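# Set block flat on rack rails, rope fully on table

## Task

Get the block lying flat across both of the rack's rails, and by the end make sure no part of the rope, which starts draped over the table's edge, is left hanging off the table.

## Robot and tools

Robot: two arms, left_arm and right_arm. Each ends in a five-digit hand with 16 motors: left_arm has a left hand, right_arm a right hand, mirror images. Calibrated bases in the scene frame: left_arm at (+0.051, +0.381, +0.045) m, right_arm at (-0.049, -0.461, +0.045) m, each turned only slightly about z. Cameras: cam_head_left, cam_head_right, cam_high, cam_left_wrist, cam_right_wrist (all 672x504).

Scene frame: origin at table-top height, halfway between the nominal bases; +x points out over the table, +z up, +y toward left_arm. Positions, orientations (quat_wxyz), velocities and targets in results use this frame. Hand point axes (right hand): +z runs along the straightened fingers toward the tips, +y leaves the palm face (palm surface at y = -0.062 m), +x crosses the palm away from the thumb. On the left hand +x points toward the thumb instead. A rigid mast sits by the wrist on the palm side and can collide with things.

One row = 48 numbers, each in [-1, 1], covering both arms even if one is idle. Order: left_arm dx, dy, dz, rx, ry, rz; then 16 left hand motor numbers; left current_limit, speed; then the same 24 for right_arm. Motor order per hand: index_mcp, index_abd, index_pip, index_dip, middle_mcp, middle_abd, middle_pip, middle_dip, ring_mcp, ring_abd, ring_pip, ring_dip, thumb_cmc, thumb_axl, thumb_mcp, thumb_ipl. Results list hand data in this same order.

Pose numbers are offsets, not poses: they are measured from that arm's Hand target as it stood when the action or move began, along scene-frame axes. Scale: 1.0 equals 0.6 m for dx, dy, dz and 180 degrees for rotation; rx, ry, rz form one rotation vector, turning about the Hand target's position. Six zeros keep an arm at its Hand target (and re-request it if the hand point lags). Offsets do not accumulate across rows of one action, but each new action or move starts from the updated target, so the same offset sent twice moves twice. Orientation commands are clipped to 32 degrees from the measured one each control step.

Hand numbers are absolute goal angles, each hinge scaled linearly between its stops; toward -1 generally curls/bends the digit toward the palm. Straight positions: _mcp +0.75, _abd 0.00, _pip +0.58, _dip +0.70, thumb_cmc +0.71, thumb_axl +0.68, thumb_mcp +0.23, thumb_ipl +0.17. A 0 is a real goal, not "no change"; to leave a hand alone, copy back its hand_goal, hand_current_limit and hand_speed. current_limit maps -1..+1 to 0..550 mA (floor 11 mA); speed sets hinge speed as (speed+1)/2 of 8.5 rad/s. Start values: +0.4 and -0.6. Grip force grows with how far the goal lies past the object's surface.

Tools:
- execute_actions(actions, cameras): actions is a list of actions; each action is up to 15 rows, one per 1/30 s step; a short action repeats its final row. Images come back only with an empty list or when cameras names them (["all"] for every one).
- move(target, speed, blend, stop_force, zero, blocking, cameras): straight-line paths of each hand point toward offsets given as one 48-number row, or a list of up to 15 rows all counted from the same starting Hand targets. speed: m/s, 0.002 to 3.6, default 0.25 (rotation up to twice that in rad/s), one value or one per target. blend: corner rounding in m, 0 means stop at each target. stop_force: N, 3 to 120, shared by both arms; ends an arm's path on felt resistance (unreliable while the hand rotates; omit it when backing off a contact). zero (with stop_force only): true re-zeros before the move. blocking=false returns early and cannot go with stop_force. Paths end together, run at least 0.5 s and are cut at 10 s; they do not avoid obstacles.
- wait(seconds 0 to 10, cameras): arms hold last command.
- stop(cameras): brakes a running move.
- zoom_image(camera, region [x0,y0,x1,y1] px, at most 504x504): closer look at the newest image.
- zero_wrist_force(arm): re-zeros that wrist sensor.
- finished_scene(scene=1): ends the scene permanently; the goal must hold without the robot.

Results: per arm end_effector_position (m), end_effector_quat_wxyz, velocities, Hand target (base for the next offsets), joint positions and torques, Wrist force/torque in the hand point's own axes plus the peak since last shown, and per motor hand_goal, hand_measured, hand_current_ma, hand_state (moving, goal, blocked, overload). A move adds a "move:" line with its ending (done, off_target, moving, held, fault) and limits (paced = clipped command, held = steps withheld). done means within 3 mm and 2 degrees; it says nothing about contact.

Cautions: nothing may fall or be left off the table. Approach contacts slowly; targets beyond a firm surface trigger fault stops (about 150 N net force, or wrist joints at 24.6 N m) that freeze the arm for 10 s. Keep hands and arms apart; pressing between them can fail the scene, and closing a hand on the other's fingers counts. Don't route a path near an arm's own base. Avoid motor currents of 495 mA or more for long (shutdown at 5 s) and avoid long stretched-out holds that heat motors. Release grips only when the part is at rest and supported; drop nothing from height.

Each tool is called after "Call:" as a command line: name --argument value for each argument, lists and objects as JSON in quotes; but a table of rows of numbers goes row by row, as --pt "numbers of a row", without its own name.

## Session

Call:
execute_actions --actions '[]'

Scene clock: 0.00 s.
left_arm: end_effector_position=(+0.5658, +0.4545, +0.2525) hand_goal=(+0.754, +0.000, +0.576, +0.696, +0.754, +0.000, +0.576, +0.696, +0.754, +0.000, +0.576, +0.696, +0.714, +0.678, +0.226, +0.168) hand_measured=(+0.754, +0.000, +0.576, +0.696, +0.754, +0.000, +0.576, +0.696, +0.754, +0.000, +0.576, +0.696, +0.714, +0.678, +0.226, +0.168) hand_current_ma=(+0, +0, +0, +0, +0, +0, +0, +0, +0, +0, +0, +0, +0, +0, +0, +0) hand_state=(goal, goal, goal, goal, goal, goal, goal, goal, goal, goal, goal, goal, goal, goal, goal, goal) hand_current_limit=0.40 hand_speed=-0.60 end_effector_quat_wxyz=(-0.389, +0.119, +0.861, +0.307) | right_arm: end_effector_position=(+0.3235, +0.0206, +0.2732) hand_goal=(+0.754, +0.000, +0.576, +0.696, +0.754, +0.000, +0.576, +0.696, +0.754, +0.000, +0.576, +0.696, +0.714, +0.678, +0.226, +0.168) hand_measured=(+0.754, +0.000, +0.576, +0.696, +0.754, +0.000, +0.576, +0.696, +0.754, +0.000, +0.576, +0.696, +0.714, +0.678, +0.226, +0.168) hand_current_ma=(+0, +0, +0, +0, +0, +0, +0, +0, +0, +0, +0, +0, +0, +0, +0, +0) hand_state=(goal, goal, goal, goal, goal, goal, goal, goal, goal, goal, goal, goal, goal, goal, goal, goal) hand_current_limit=0.40 hand_speed=-0.60 end_effector_quat_wxyz=(-0.294, +0.804, +0.517, -0.014)
Joint positions: left_arm=[3.178 -2.108 -1.513 -1.957 2.239 -1.617] | right_arm=[0.607 -1.379 1.667 -1.839 -0.974 1.011]
Joint velocities: within noise
Joint torques (N m): no reading
Wrist force (N): no reading
Wrist torque (N m): no reading
Wrist force, peak (N): no reading
Hand target: left_arm +0.5658, +0.4545, +0.2525; -0.389, +0.119, +0.861, +0.307 | right_arm +0.3235, +0.0206, +0.2732; -0.294, +0.804, +0.517, -0.014

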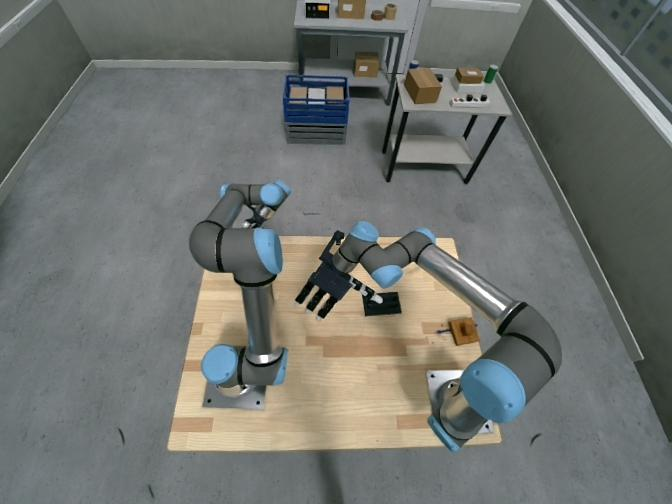

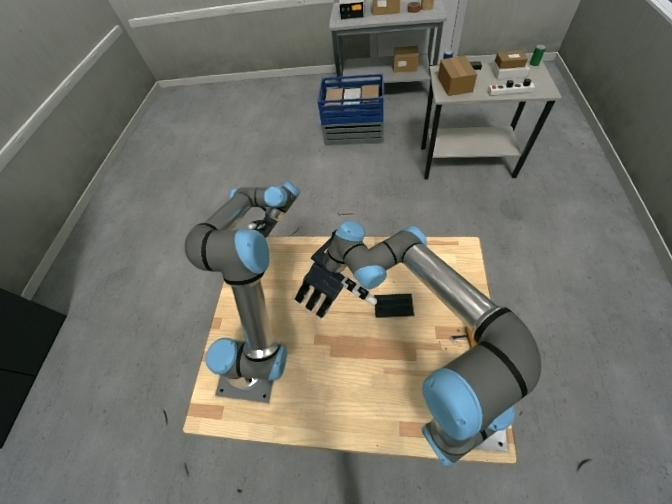

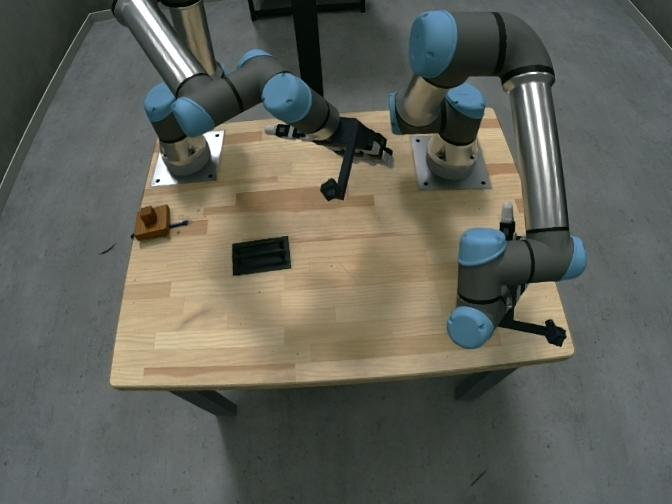

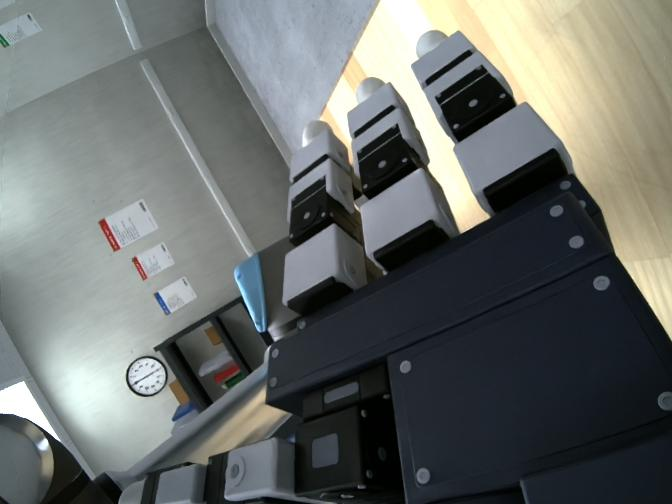

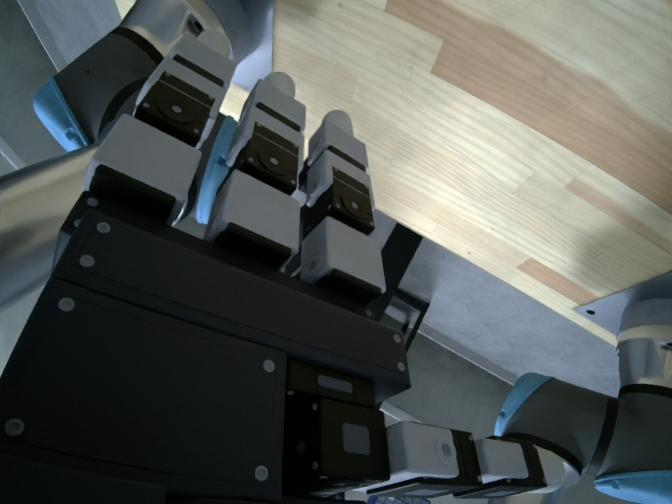

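Call:
zoom_image --camera "cam_high" --region '[100, 180, 320, 300]'

Call:
zoom_image --camera "cam_head_left" --region '[340, 260, 500, 380]'

Call:
zoom_image --camera "cam_head_right" --region '[350, 260, 510, 380]'

Scaled by 2.291 from the camera's 672x504 image, which has a finer 960x720 frame.

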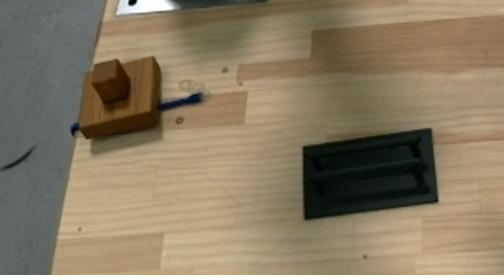

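Scaled by 3.150 from the camera's 672x504 image, which has a finer 960x720 frame.

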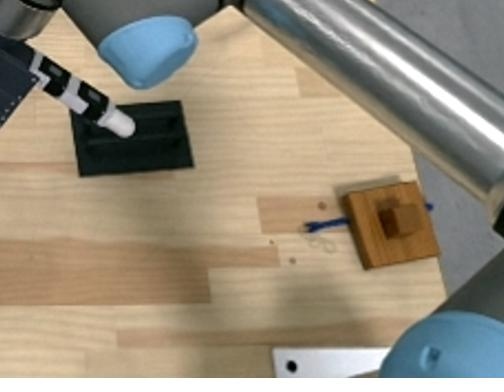

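Scaled by 3.150 from the camera's 672x504 image, which has a finer 960x720 frame.

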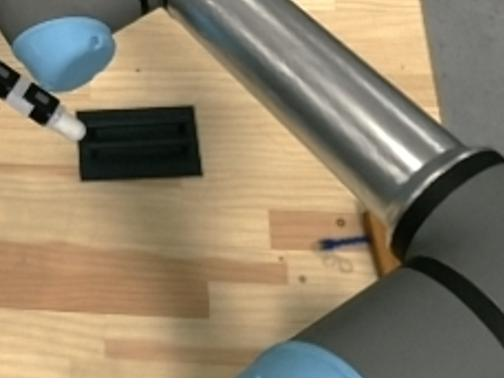

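Call:
move --target '[0,0,0,0,0,0, 0.754,0,0.576,0.696,0.754,0,0.576,0.696,0.754,0,0.576,0.696,0.714,0.678,0.226,0.168,0.4,-0.6, -0.039,-0.584,0.045,0.0532,0.2642,0.2389, -0.068,0,-0.153,0.696,0.479,0,0.577,0.696,0.479,0,0.577,0.696,-0.571,0.678,0.225,0.168,0.4,-0.6]' --speed 0.25 --cameras '["all"]'

Scene clock: 139.93 s.
left_arm: end_effector_position=(+0.5658, +0.4545, +0.2525) hand_goal=(+0.754, +0.000, +0.576, +0.696, +0.754, +0.000, +0.576, +0.696, +0.754, +0.000, +0.576, +0.696, +0.714, +0.678, +0.226, +0.168) hand_measured=(+0.756, +0.000, +0.576, +0.696, +0.756, +0.000, +0.576, +0.696, +0.756, +0.000, +0.576, +0.696, +0.716, +0.678, +0.226, +0.168) hand_current_ma=(+5, -1, +3, +0, +5, -1, +3, +0, +4, -1, +3, +0, +8, -3, -1, -2) hand_state=(goal, goal, goal, goal, goal, goal, goal, goal, goal, goal, goal, goal, goal, goal, goal, goal) hand_current_limit=0.40 hand_speed=-0.60 end_effector_quat_wxyz=(-0.389, +0.119, +0.861, +0.307) | right_arm: end_effector_position=(+0.3001, -0.3298, +0.3001) hand_goal=(-0.068, +0.000, -0.152, +0.696, +0.480, +0.000, +0.578, +0.696, +0.480, +0.000, +0.578, +0.696, -0.570, +0.678, +0.226, +0.168) hand_measured=(-0.068, +0.000, -0.148, +0.696, +0.474, +0.000, +0.576, +0.696, +0.474, +0.000, +0.576, +0.696, -0.564, +0.678, +0.224, +0.168) hand_current_ma=(+0, +0, +6, +0, -10, +0, -1, +0, -8, +0, -1, +0, +7, -1, -2, +0) hand_state=(goal, goal, goal, goal, goal, goal, goal, goal, goal, goal, goal, goal, goal, goal, goal, goal) hand_current_limit=0.40 hand_speed=-0.60 end_effector_quat_wxyz=(-0.510, +0.466, +0.608, -0.392)
Joint positions: left_arm=[3.178 -2.108 -1.513 -1.957 2.239 -1.617] | right_arm=[0.014 -1.19 1.388 -0.371 -1.574 -0.263]
Joint torques (N m): left_arm=[0.23 38.58 17.25 0.44 1.09 0.02] | right_arm=[-2.84 -45.2 -11.99 2.18 -1.51 0.6]
Wrist force (N): left_arm=[0.2 0.1 -0.1] | right_arm=[0.1 0.2 -1.6]
Wrist torque (N m): left_arm=[0.02 -0.03 0.01] | right_arm=[0.07 0.02 0.06]
Wrist force, peak (N): left_arm=[0.5 -0.3 -0.1] | right_arm=[-1.2 0.0 -1.7]
Hand target: left_arm +0.5658, +0.4545, +0.2525; -0.389, +0.119, +0.861, +0.307 | right_arm +0.3001, -0.3298, +0.3002; -0.510, +0.466, +0.608, -0.392
Off the commanded pose: left_arm 0.000 m, 0 deg | right_arm 0.000 m, 0 deg.
move: done

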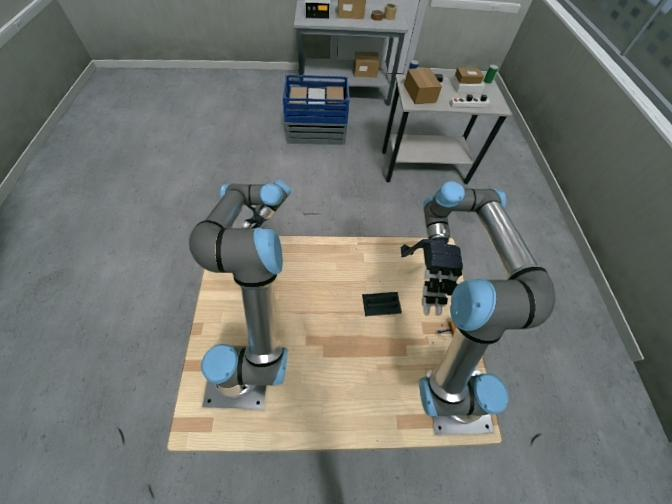

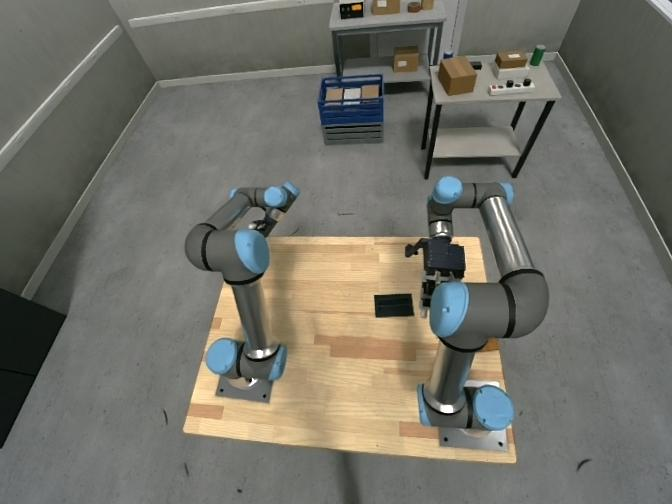

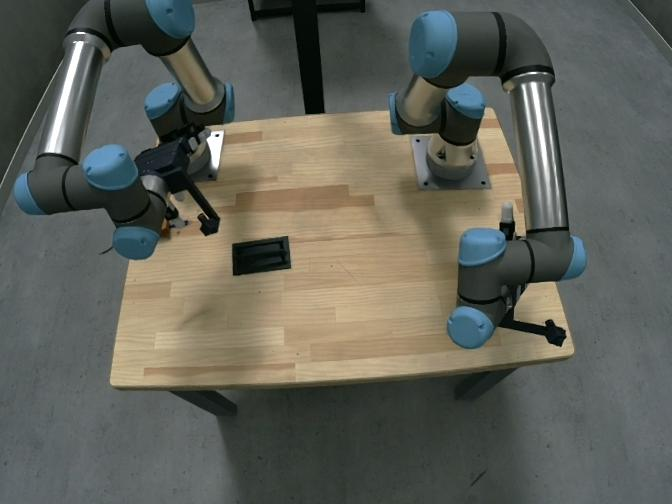

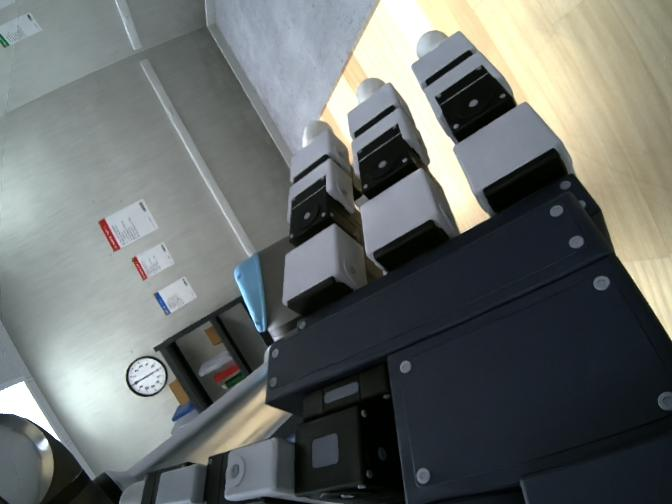

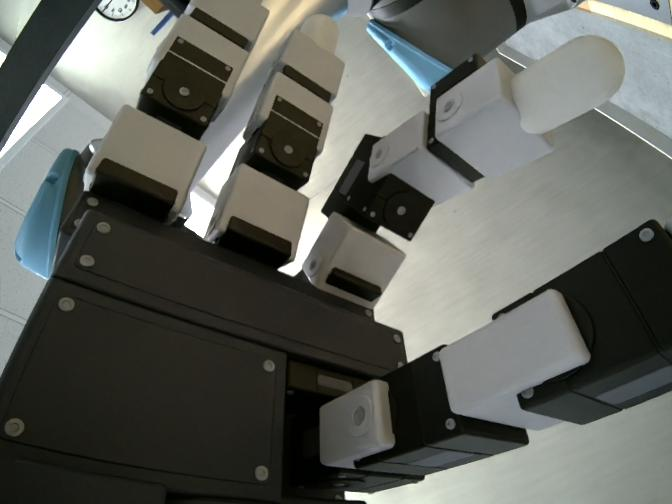

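Call:
zoom_image --camera "cam_head_left" --region '[390, 270, 490, 370]'

Call:
zoom_image --camera "cam_high" --region '[100, 170, 250, 290]'

Scaled by 5.040 from the camera's 672x504 image, which has a finer 960x720 frame.

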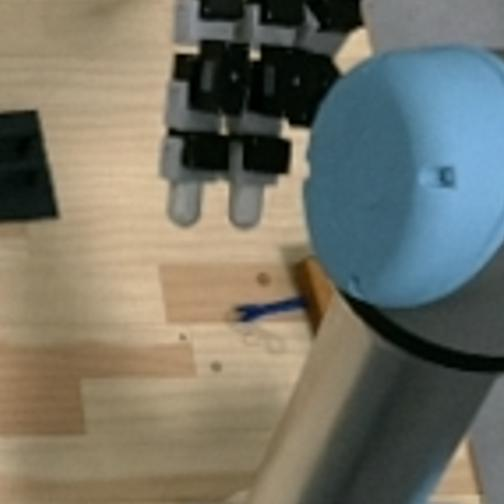

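Scaled by 3.360 from the camera's 672x504 image, which has a finer 960x720 frame.

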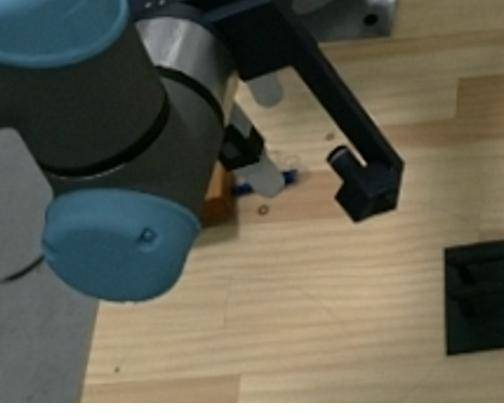

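Call:
move --target '[0,0,0,0,0,0, 0.754,0,0.576,0.696,0.754,0,0.576,0.696,0.754,0,0.576,0.696,0.714,0.678,0.226,0.168,0.4,-0.6, -0.188,0.008,-0.317,0,0,0, -0.068,0,-0.153,0.696,0.479,0,0.577,0.696,0.479,0,0.577,0.696,-0.571,0.678,0.225,0.168,0.4,-0.6]' --speed 0.25 --cameras '["cam_head_left","cam_head_right","cam_high"]'

Call:
zoom_image --camera "cam_head_left" --region '[390, 270, 490, 370]'

Call:
zoom_image --camera "cam_high" --region '[100, 170, 250, 290]'

Scene clock: 168.50 s.
left_arm: end_effector_position=(+0.5658, +0.4545, +0.2525) hand_goal=(+0.754, +0.000, +0.576, +0.696, +0.754, +0.000, +0.576, +0.696, +0.754, +0.000, +0.576, +0.696, +0.714, +0.678, +0.226, +0.168) hand_measured=(+0.756, +0.000, +0.576, +0.696, +0.756, +0.000, +0.576, +0.696, +0.756, +0.000, +0.576, +0.696, +0.716, +0.678, +0.226, +0.168) hand_current_ma=(+5, -1, +3, +0, +5, -1, +3, +0, +4, -1, +3, +0, +8, -3, -1, -2) hand_state=(goal, goal, goal, goal, goal, goal, goal, goal, goal, goal, goal, goal, goal, goal, goal, goal) hand_current_limit=0.40 hand_speed=-0.60 end_effector_quat_wxyz=(-0.389, +0.119, +0.861, +0.307) | right_arm: end_effector_position=(+0.1873, -0.3250, +0.1100) hand_goal=(-0.068, +0.000, -0.152, +0.696, +0.480, +0.000, +0.578, +0.696, +0.480, +0.000, +0.578, +0.696, -0.570, +0.678, +0.226, +0.168) hand_measured=(-0.068, +0.000, -0.148, +0.696, +0.472, +0.000, +0.576, +0.696, +0.474, +0.000, +0.576, +0.696, -0.564, +0.678, +0.224, +0.168) hand_current_ma=(+0, +0, +4, +0, -12, +0, -1, +0, -10, +0, -1, +0, +7, -1, -2, +0) hand_state=(goal, goal, goal, goal, goal, goal, goal, goal, goal, goal, goal, goal, goal, goal, goal, goal) hand_current_limit=0.40 hand_speed=-0.60 end_effector_quat_wxyz=(-0.510, +0.466, +0.608, -0.392)
Joint positions: left_arm=[3.178 -2.108 -1.513 -1.957 2.239 -1.617] | right_arm=[0.024 -1.216 1.979 -0.937 -1.565 -0.261]
Joint torques (N m): left_arm=[0.35 38.76 17.96 0.44 1.13 0.07] | right_arm=[-7.6 -40.84 -4.55 0.18 -0.93 0.63]
Wrist force (N): left_arm=[0.5 -0.1 -0.2] | right_arm=[-0.2 0.2 -1.7]
Wrist torque (N m): left_arm=[0.00 -0.08 0.05] | right_arm=[0.07 0.05 0.05]
Wrist force, peak (N): left_arm=[0.6 0.1 0.0] | right_arm=[0.7 -2.1 -3.1]
Hand target: left_arm +0.5658, +0.4545, +0.2525; -0.389, +0.119, +0.861, +0.307 | right_arm +0.1873, -0.3250, +0.1100; -0.510, +0.466, +0.608, -0.392
Off the commanded pose: left_arm 0.000 m, 0 deg | right_arm 0.000 m, 0 deg.
move: done
Images, in order (width x height): cam_head_left 672x504, cam_head_right 672x504, cam_high 672x504.

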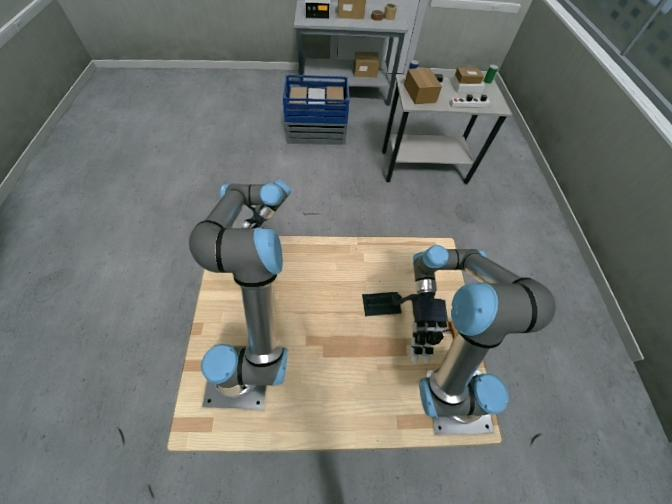

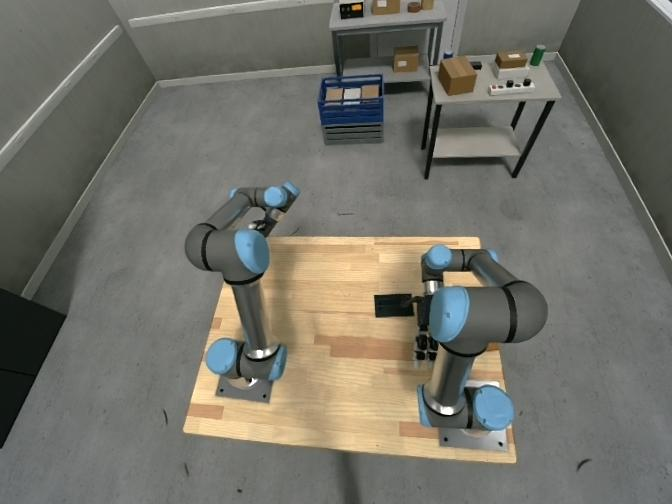

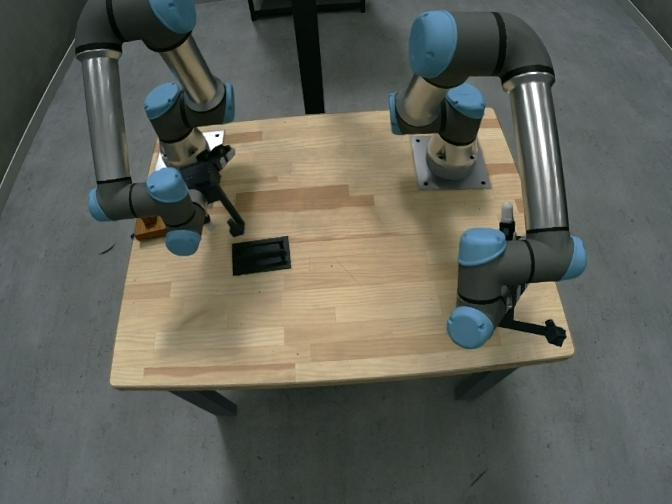

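Scaled by 5.040 from the camera's 672x504 image, which has a finer 960x720 frame.

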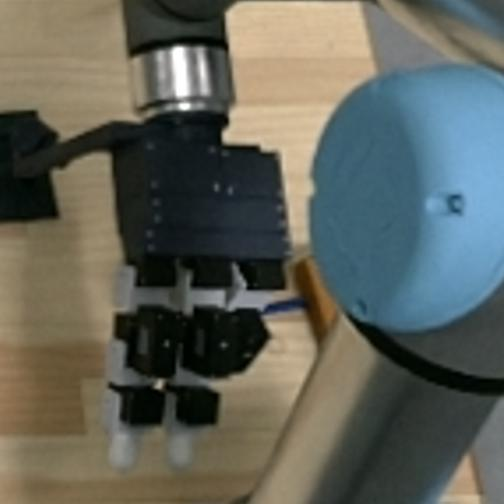

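Scaled by 3.360 from the camera's 672x504 image, which has a finer 960x720 frame.

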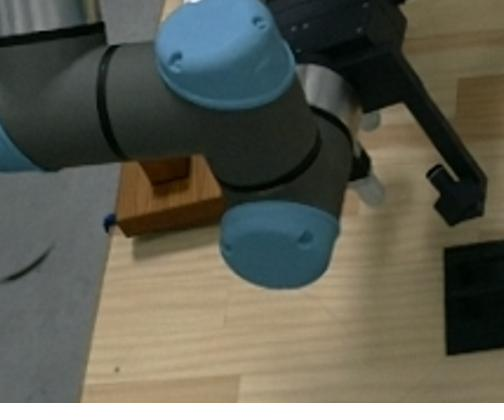

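Call:
move --target '[0,0,0,0,0,0, 0.754,0,0.576,0.696,0.754,0,0.576,0.696,0.754,0,0.576,0.696,0.714,0.678,0.226,0.168,0.4,-0.6, 0,0,-0.075,0,0,0, -0.068,0,-0.153,0.696,0.479,0,0.577,0.696,0.479,0,0.577,0.696,-0.571,0.678,0.225,0.168,0.4,-0.6]' --speed 0.08 --stop_force 8 --cameras '["cam_head_left","cam_head_right","cam_high"]'

Call:
zoom_image --camera "cam_head_left" --region '[390, 270, 490, 370]'

Call:
zoom_image --camera "cam_high" --region '[120, 180, 250, 280]'

Call:
zoom_image --camera "cam_head_right" --region '[380, 300, 480, 400]'

Scene clock: 204.87 s.
left_arm: end_effector_position=(+0.5658, +0.4545, +0.2525) hand_goal=(+0.754, +0.000, +0.576, +0.696, +0.754, +0.000, +0.576, +0.696, +0.754, +0.000, +0.576, +0.696, +0.714, +0.678, +0.226, +0.168) hand_measured=(+0.756, +0.000, +0.576, +0.696, +0.756, +0.000, +0.576, +0.696, +0.756, +0.000, +0.576, +0.696, +0.716, +0.678, +0.226, +0.168) hand_current_ma=(+5, -1, +3, +0, +5, -1, +3, +0, +4, -1, +3, +0, +8, -3, -1, -2) hand_state=(goal, goal, goal, goal, goal, goal, goal, goal, goal, goal, goal, goal, goal, goal, goal, goal) hand_current_limit=0.40 hand_speed=-0.60 end_effector_quat_wxyz=(-0.389, +0.119, +0.861, +0.307) | right_arm: end_effector_position=(+0.1873, -0.3250, +0.0650) hand_goal=(-0.068, +0.000, -0.152, +0.696, +0.480, +0.000, +0.578, +0.696, +0.480, +0.000, +0.578, +0.696, -0.570, +0.678, +0.226, +0.168) hand_measured=(-0.068, +0.000, -0.148, +0.696, +0.472, +0.000, +0.576, +0.696, +0.474, +0.000, +0.576, +0.696, -0.564, +0.678, +0.224, +0.168) hand_current_ma=(+0, +0, +4, +0, -12, +0, -1, +0, -10, +0, -1, +0, +7, -1, -2, +0) hand_state=(goal, goal, goal, goal, goal, goal, goal, goal, goal, goal, goal, goal, goal, goal, goal, goal) hand_current_limit=0.40 hand_speed=-0.60 end_effector_quat_wxyz=(-0.510, +0.466, +0.608, -0.392)
Joint positions: left_arm=[3.178 -2.108 -1.513 -1.957 2.239 -1.617] | right_arm=[0.024 -1.131 2.01 -1.053 -1.565 -0.262]
Joint torques (N m): left_arm=[0.48 39.22 18.19 0.44 1.14 0.14] | right_arm=[-7.68 -38.84 -19.11 -0.25 -0.53 -1.52]
Wrist force (N): left_arm=[0.3 0.1 -0.1] | right_arm=[-0.2 0.1 -1.7]
Wrist torque (N m): left_arm=[0.01 -0.04 0.03] | right_arm=[0.04 0.04 0.05]
Wrist force, peak (N): left_arm=[0.7 -0.1 0.1] | right_arm=[0.2 -0.9 -1.8]
Hand target: left_arm +0.5658, +0.4545, +0.2525; -0.389, +0.119, +0.861, +0.307 | right_arm +0.1873, -0.3250, +0.0650; -0.510, +0.466, +0.608, -0.392
Off the commanded pose: left_arm 0.000 m, 0 deg | right_arm 0.000 m, 0 deg.
move: done
Images, in order (width x height): cam_head_left 672x504, cam_head_right 672x504, cam_high 672x504.

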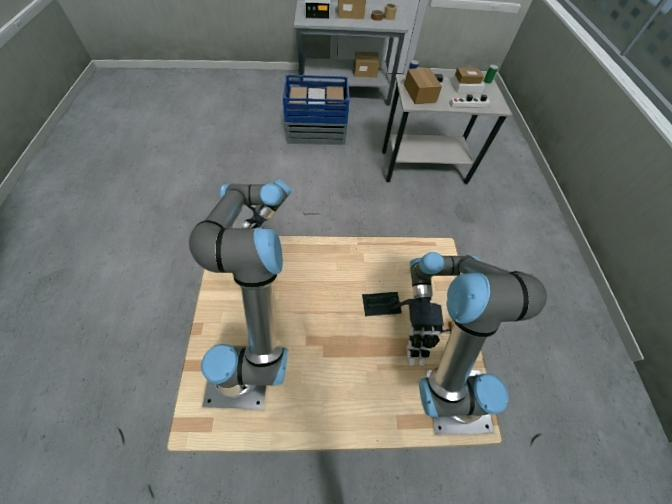

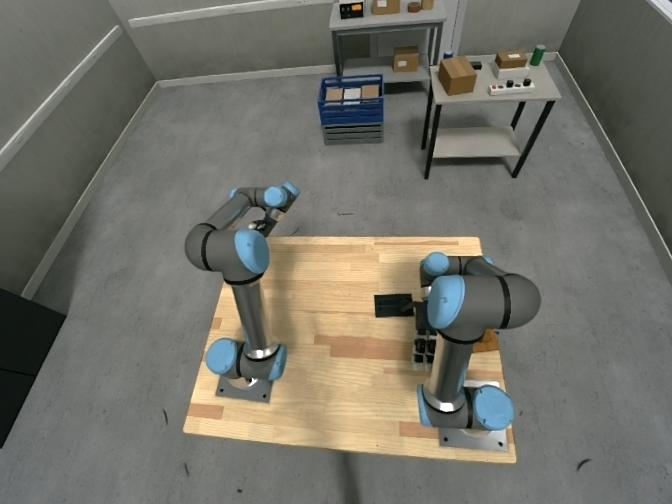

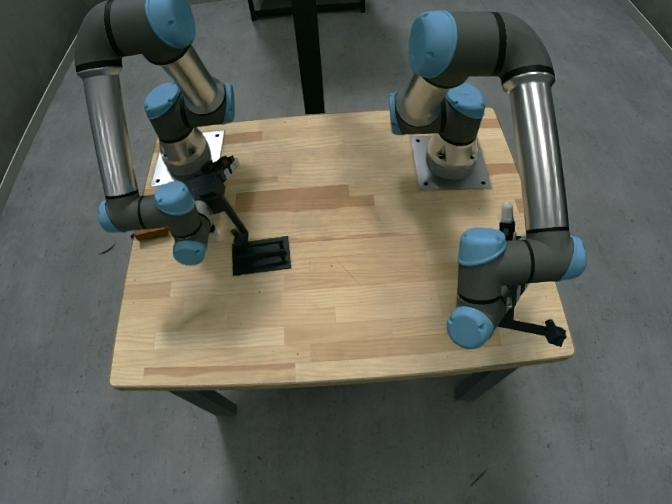

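Scaled by 5.040 from the camera's 672x504 image, which has a finer 960x720 frame.

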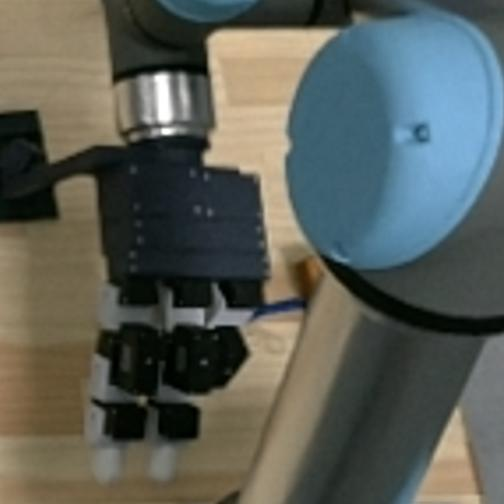

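Scaled by 3.877 from the camera's 672x504 image, which has a finer 960x720 frame.

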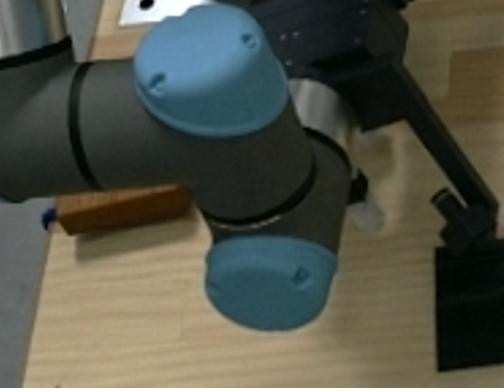

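Scaled by 5.040 from the camera's 672x504 image, which has a finer 960x720 frame.

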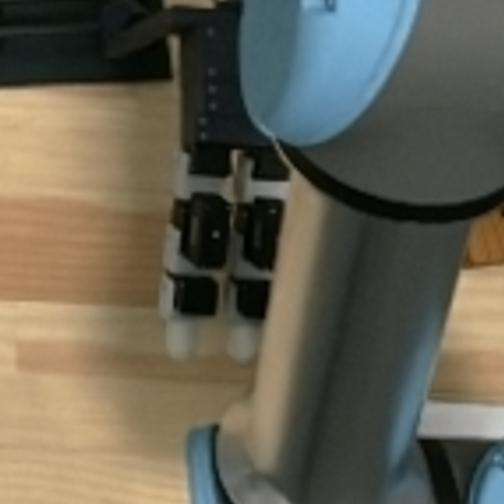

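Call:
move --pt "0 0 0 0 0 0 0.754 0 0.576 0.696 0.754 0 0.576 0.696 0.754 0 0.576 0.696 0.714 0.678 0.226 0.168 0.4 -0.6 0 0 0.033 0 0 0 -0.068 0 -0.153 0.696 -0.068 0 -0.299 0.261 -0.068 0 -0.299 0.261 -0.571 0.678 0.225 0.168 0.4 -0.6" --pt "0 0 0 0 0 0 0.754 0 0.576 0.696 0.754 0 0.576 0.696 0.754 0 0.576 0.696 0.714 0.678 0.226 0.168 0.4 -0.6 -0.0638 -0.178 0.033 0 0 0 -0.068 0 -0.153 0.696 -0.068 0 -0.299 0.261 -0.068 0 -0.299 0.261 -0.571 0.678 0.225 0.168 0.4 -0.6" --speed 0.12 --cameras '["all"]'

Call:
zoom_image --camera "cam_head_left" --region '[390, 270, 490, 370]'

Call:
zoom_image --camera "cam_high" --region '[120, 180, 250, 280]'

Call:
zoom_image --camera "cam_head_right" --region '[380, 300, 480, 400]'

Scene clock: 228.13 s.
left_arm: end_effector_position=(+0.5658, +0.4545, +0.2525) hand_goal=(+0.754, +0.000, +0.576, +0.696, +0.754, +0.000, +0.576, +0.696, +0.754, +0.000, +0.576, +0.696, +0.714, +0.678, +0.226, +0.168) hand_measured=(+0.756, +0.000, +0.576, +0.696, +0.756, +0.000, +0.576, +0.696, +0.756, +0.000, +0.576, +0.696, +0.716, +0.678, +0.226, +0.168) hand_current_ma=(+5, -1, +3, +0, +5, -1, +3, +0, +4, -1, +3, +0, +8, -3, -1, -2) hand_state=(goal, goal, goal, goal, goal, goal, goal, goal, goal, goal, goal, goal, goal, goal, goal, goal) hand_current_limit=0.40 hand_speed=-0.60 end_effector_quat_wxyz=(-0.389, +0.119, +0.861, +0.307) | right_arm: end_effector_position=(+0.1490, -0.4318, +0.0848) hand_goal=(-0.068, +0.000, -0.152, +0.696, -0.068, +0.000, -0.298, +0.262, -0.068, +0.000, -0.298, +0.262, -0.570, +0.678, +0.226, +0.168) hand_measured=(-0.068, +0.000, -0.148, +0.696, -0.068, +0.000, -0.294, +0.266, -0.068, +0.000, -0.292, +0.264, -0.566, +0.678, +0.224, +0.168) hand_current_ma=(+0, +0, +4, +0, +0, +0, +6, +4, +0, +0, +7, +3, +6, -1, -2, +0) hand_state=(goal, goal, goal, goal, goal, goal, goal, goal, goal, goal, goal, goal, goal, goal, goal, goal) hand_current_limit=0.40 hand_speed=-0.60 end_effector_quat_wxyz=(-0.510, +0.466, +0.608, -0.392)
Joint positions: left_arm=[3.178 -2.108 -1.513 -1.957 2.239 -1.617] | right_arm=[-0.242 -1.277 2.167 -1.069 -1.826 -0.308]
Joint torques (N m): left_arm=[0.8 38.76 18.56 0.37 1.14 0.22] | right_arm=[-9.25 -16.47 -14.25 2.75 -1.46 2.07]
Wrist force (N): left_arm=[0.4 0.0 -0.1] | right_arm=[0.0 0.0 -1.8]
Wrist torque (N m): left_arm=[0.01 -0.06 0.04] | right_arm=[0.13 0.04 0.13]
Wrist force, peak (N): left_arm=[0.4 0.0 -0.4] | right_arm=[1.2 0.7 -2.2]
Hand target: left_arm +0.5658, +0.4545, +0.2525; -0.389, +0.119, +0.861, +0.307 | right_arm +0.1490, -0.4318, +0.0848; -0.510, +0.466, +0.608, -0.392
Off the commanded pose: left_arm 0.000 m, 0 deg | right_arm 0.000 m, 0 deg.
move: done

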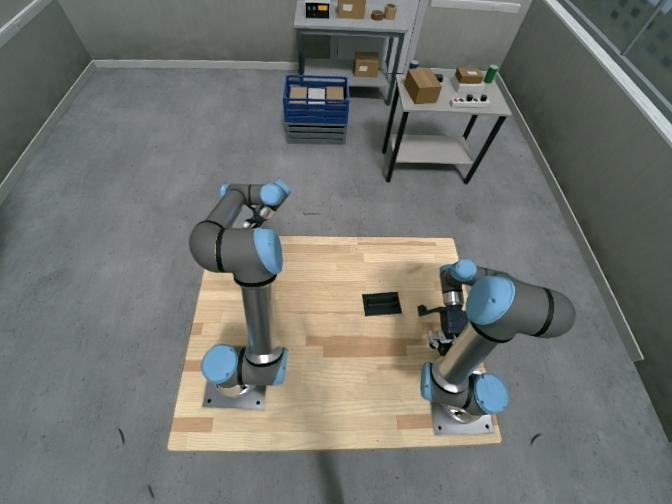

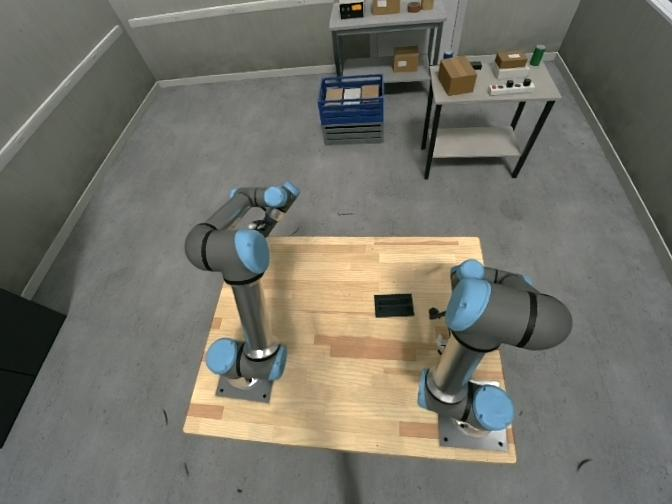

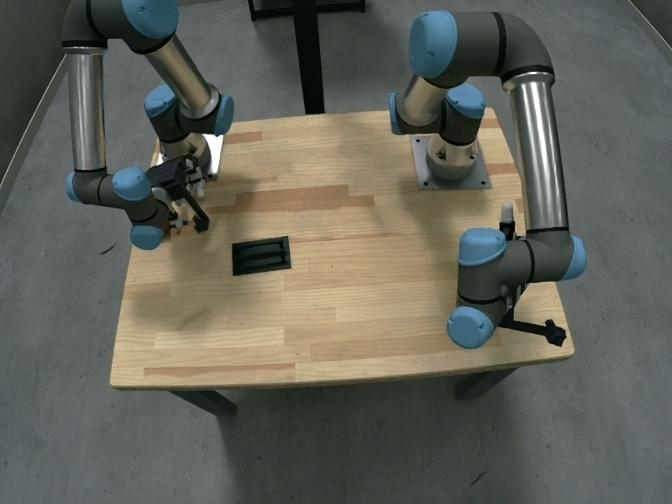

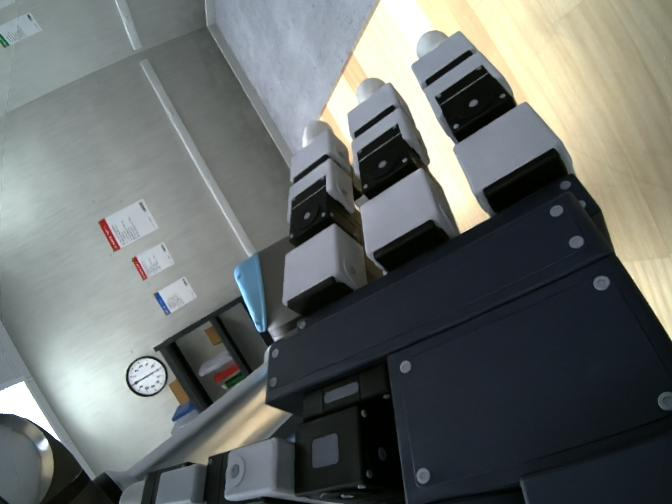

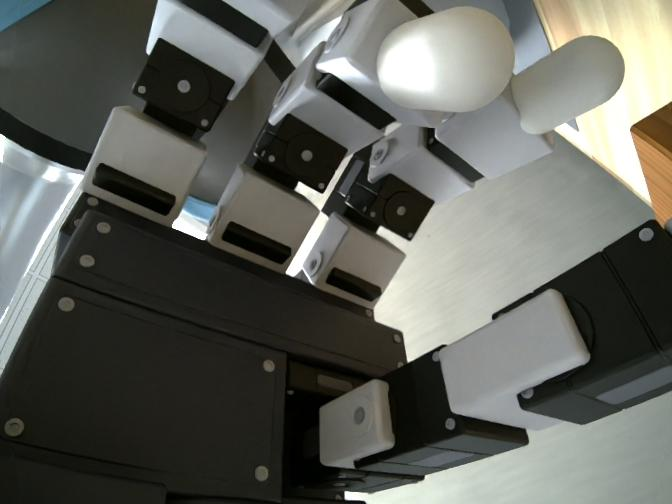

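Scaled by 5.040 from the camera's 672x504 image, which has a finer 960x720 frame.

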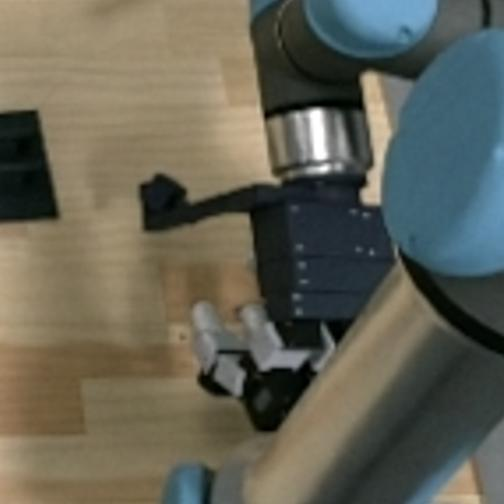

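Scaled by 3.877 from the camera's 672x504 image, which has a finer 960x720 frame.

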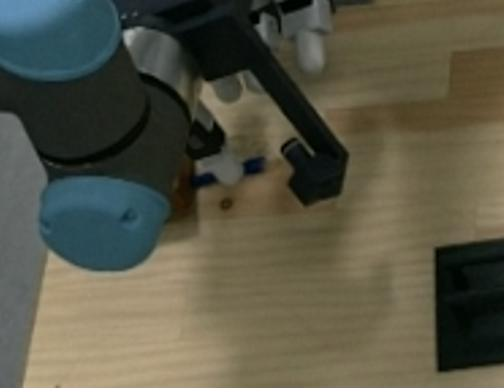

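Scaled by 5.040 from the camera's 672x504 image, which has a finer 960x720 frame.

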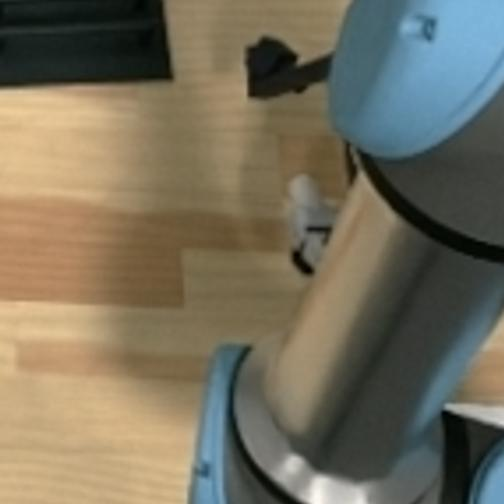

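Call:
move --pt "0 0 0 0 0 0 0.754 0 0.576 0.696 0.754 0 0.576 0.696 0.754 0 0.576 0.696 0.714 0.678 0.226 0.168 0.4 -0.6 0 -0.0133 0 0 0 0 -0.068 -0.095 -0.153 0.696 -0.068 0 -0.299 0.261 -0.068 0 -0.299 0.261 -0.571 0.678 0.225 0.168 0.4 -0.6" --pt "0 0 0 0 0 0 0.754 0 0.576 0.696 0.754 0 0.576 0.696 0.754 0 0.576 0.696 0.714 0.678 0.226 0.168 0.4 -0.6 0 -0.0133 -0.06 0 0 0 -0.068 -0.095 -0.153 0.696 -0.068 0 -0.299 0.261 -0.068 0 -0.299 0.261 -0.571 0.678 0.225 0.168 0.4 -0.6" --speed '[0.05,0.025]' --stop_force 5 --cameras '["cam_head_left","cam_high","cam_right_wrist"]'

Call:
zoom_image --camera "cam_high" --region '[120, 180, 220, 260]'

Scene clock: 246.00 s.
left_arm: end_effector_position=(+0.5658, +0.4545, +0.2525) hand_goal=(+0.754, +0.000, +0.576, +0.696, +0.754, +0.000, +0.576, +0.696, +0.754, +0.000, +0.576, +0.696, +0.714, +0.678, +0.226, +0.168) hand_measured=(+0.756, +0.000, +0.576, +0.696, +0.756, +0.000, +0.576, +0.696, +0.756, +0.000, +0.576, +0.696, +0.716, +0.678, +0.226, +0.168) hand_current_ma=(+5, -1, +3, +0, +5, -1, +3, +0, +4, -1, +3, +0, +8, -3, -1, -2) hand_state=(goal, goal, goal, goal, goal, goal, goal, goal, goal, goal, goal, goal, goal, goal, goal, goal) hand_current_limit=0.40 hand_speed=-0.60 end_effector_quat_wxyz=(-0.389, +0.119, +0.861, +0.307) | right_arm: end_effector_position=(+0.1490, -0.4398, +0.0507) hand_goal=(-0.068, -0.094, -0.152, +0.696, -0.068, +0.000, -0.298, +0.262, -0.068, +0.000, -0.298, +0.262, -0.570, +0.678, +0.226, +0.168) hand_measured=(-0.068, -0.088, -0.148, +0.696, -0.068, +0.000, -0.294, +0.266, -0.068, +0.000, -0.292, +0.264, -0.566, +0.678, +0.226, +0.168) hand_current_ma=(+0, +6, +4, +0, +0, +0, +6, +4, +0, +0, +6, +3, +5, -1, -1, -1) hand_state=(goal, goal, goal, goal, goal, goal, goal, goal, goal, goal, goal, goal, goal, goal, goal, goal) hand_current_limit=0.40 hand_speed=-0.60 end_effector_quat_wxyz=(-0.510, +0.466, +0.608, -0.392)
Joint positions: left_arm=[3.178 -2.108 -1.513 -1.957 2.239 -1.617] | right_arm=[-0.262 -1.2 2.19 -1.171 -1.846 -0.312]
Joint torques (N m): left_arm=[0.45 38.52 18.59 0.46 1.2 0.24] | right_arm=[-3.18 -19.37 -17.43 -0.68 0.71 -1.75]
Wrist force (N): left_arm=[0.2 0.0 -0.1] | right_arm=[-0.1 -4.9 -1.5]
Wrist torque (N m): left_arm=[0.02 -0.03 0.02] | right_arm=[-0.38 0.05 0.17]
Wrist force, peak (N): left_arm=[0.7 0.0 0.0] | right_arm=[0.6 -29.0 -2.3]
Hand target: left_arm +0.5658, +0.4545, +0.2525; -0.389, +0.119, +0.861, +0.307 | right_arm +0.1490, -0.4398, +0.0507; -0.510, +0.466, +0.608, -0.392 (not the last commanded pose)
Off the commanded pose: left_arm 0.000 m, 0 deg | right_arm 0.002 m, 0 deg.
move: contact (right_arm); path passed 1 of 2 targets
Images, in order (width x height): cam_head_left 672x504, cam_high 672x504, cam_right_wrist 672x504.

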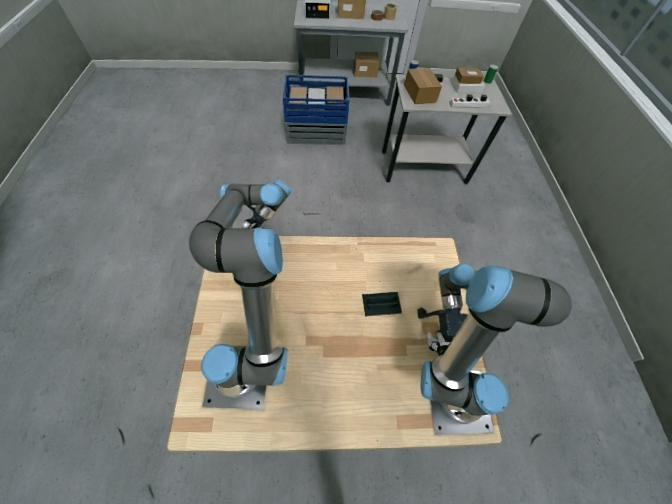

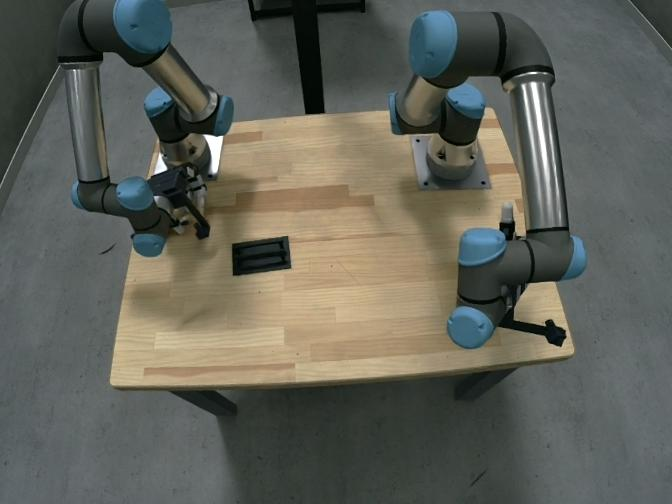

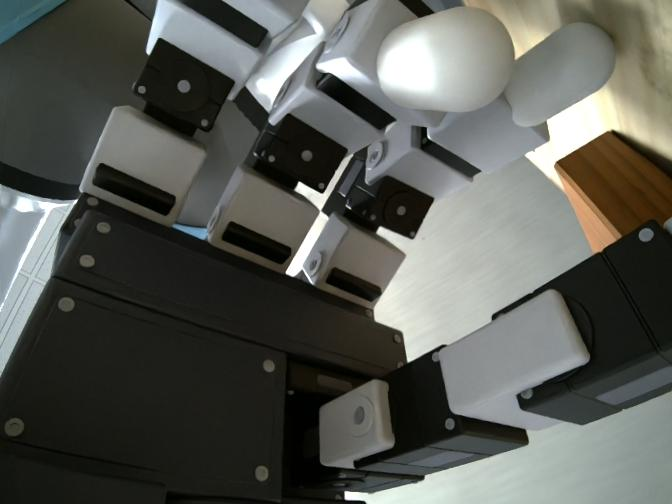

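Scaled by 5.040 from the camera's 672x504 image, which has a finer 960x720 frame.

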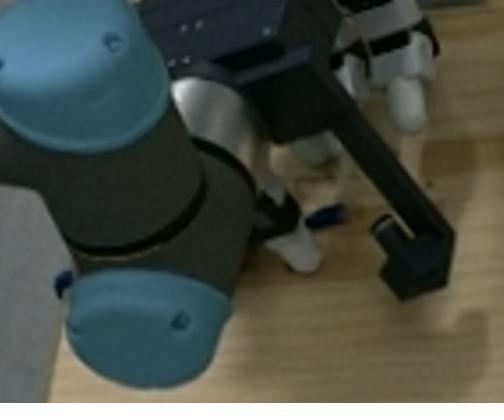

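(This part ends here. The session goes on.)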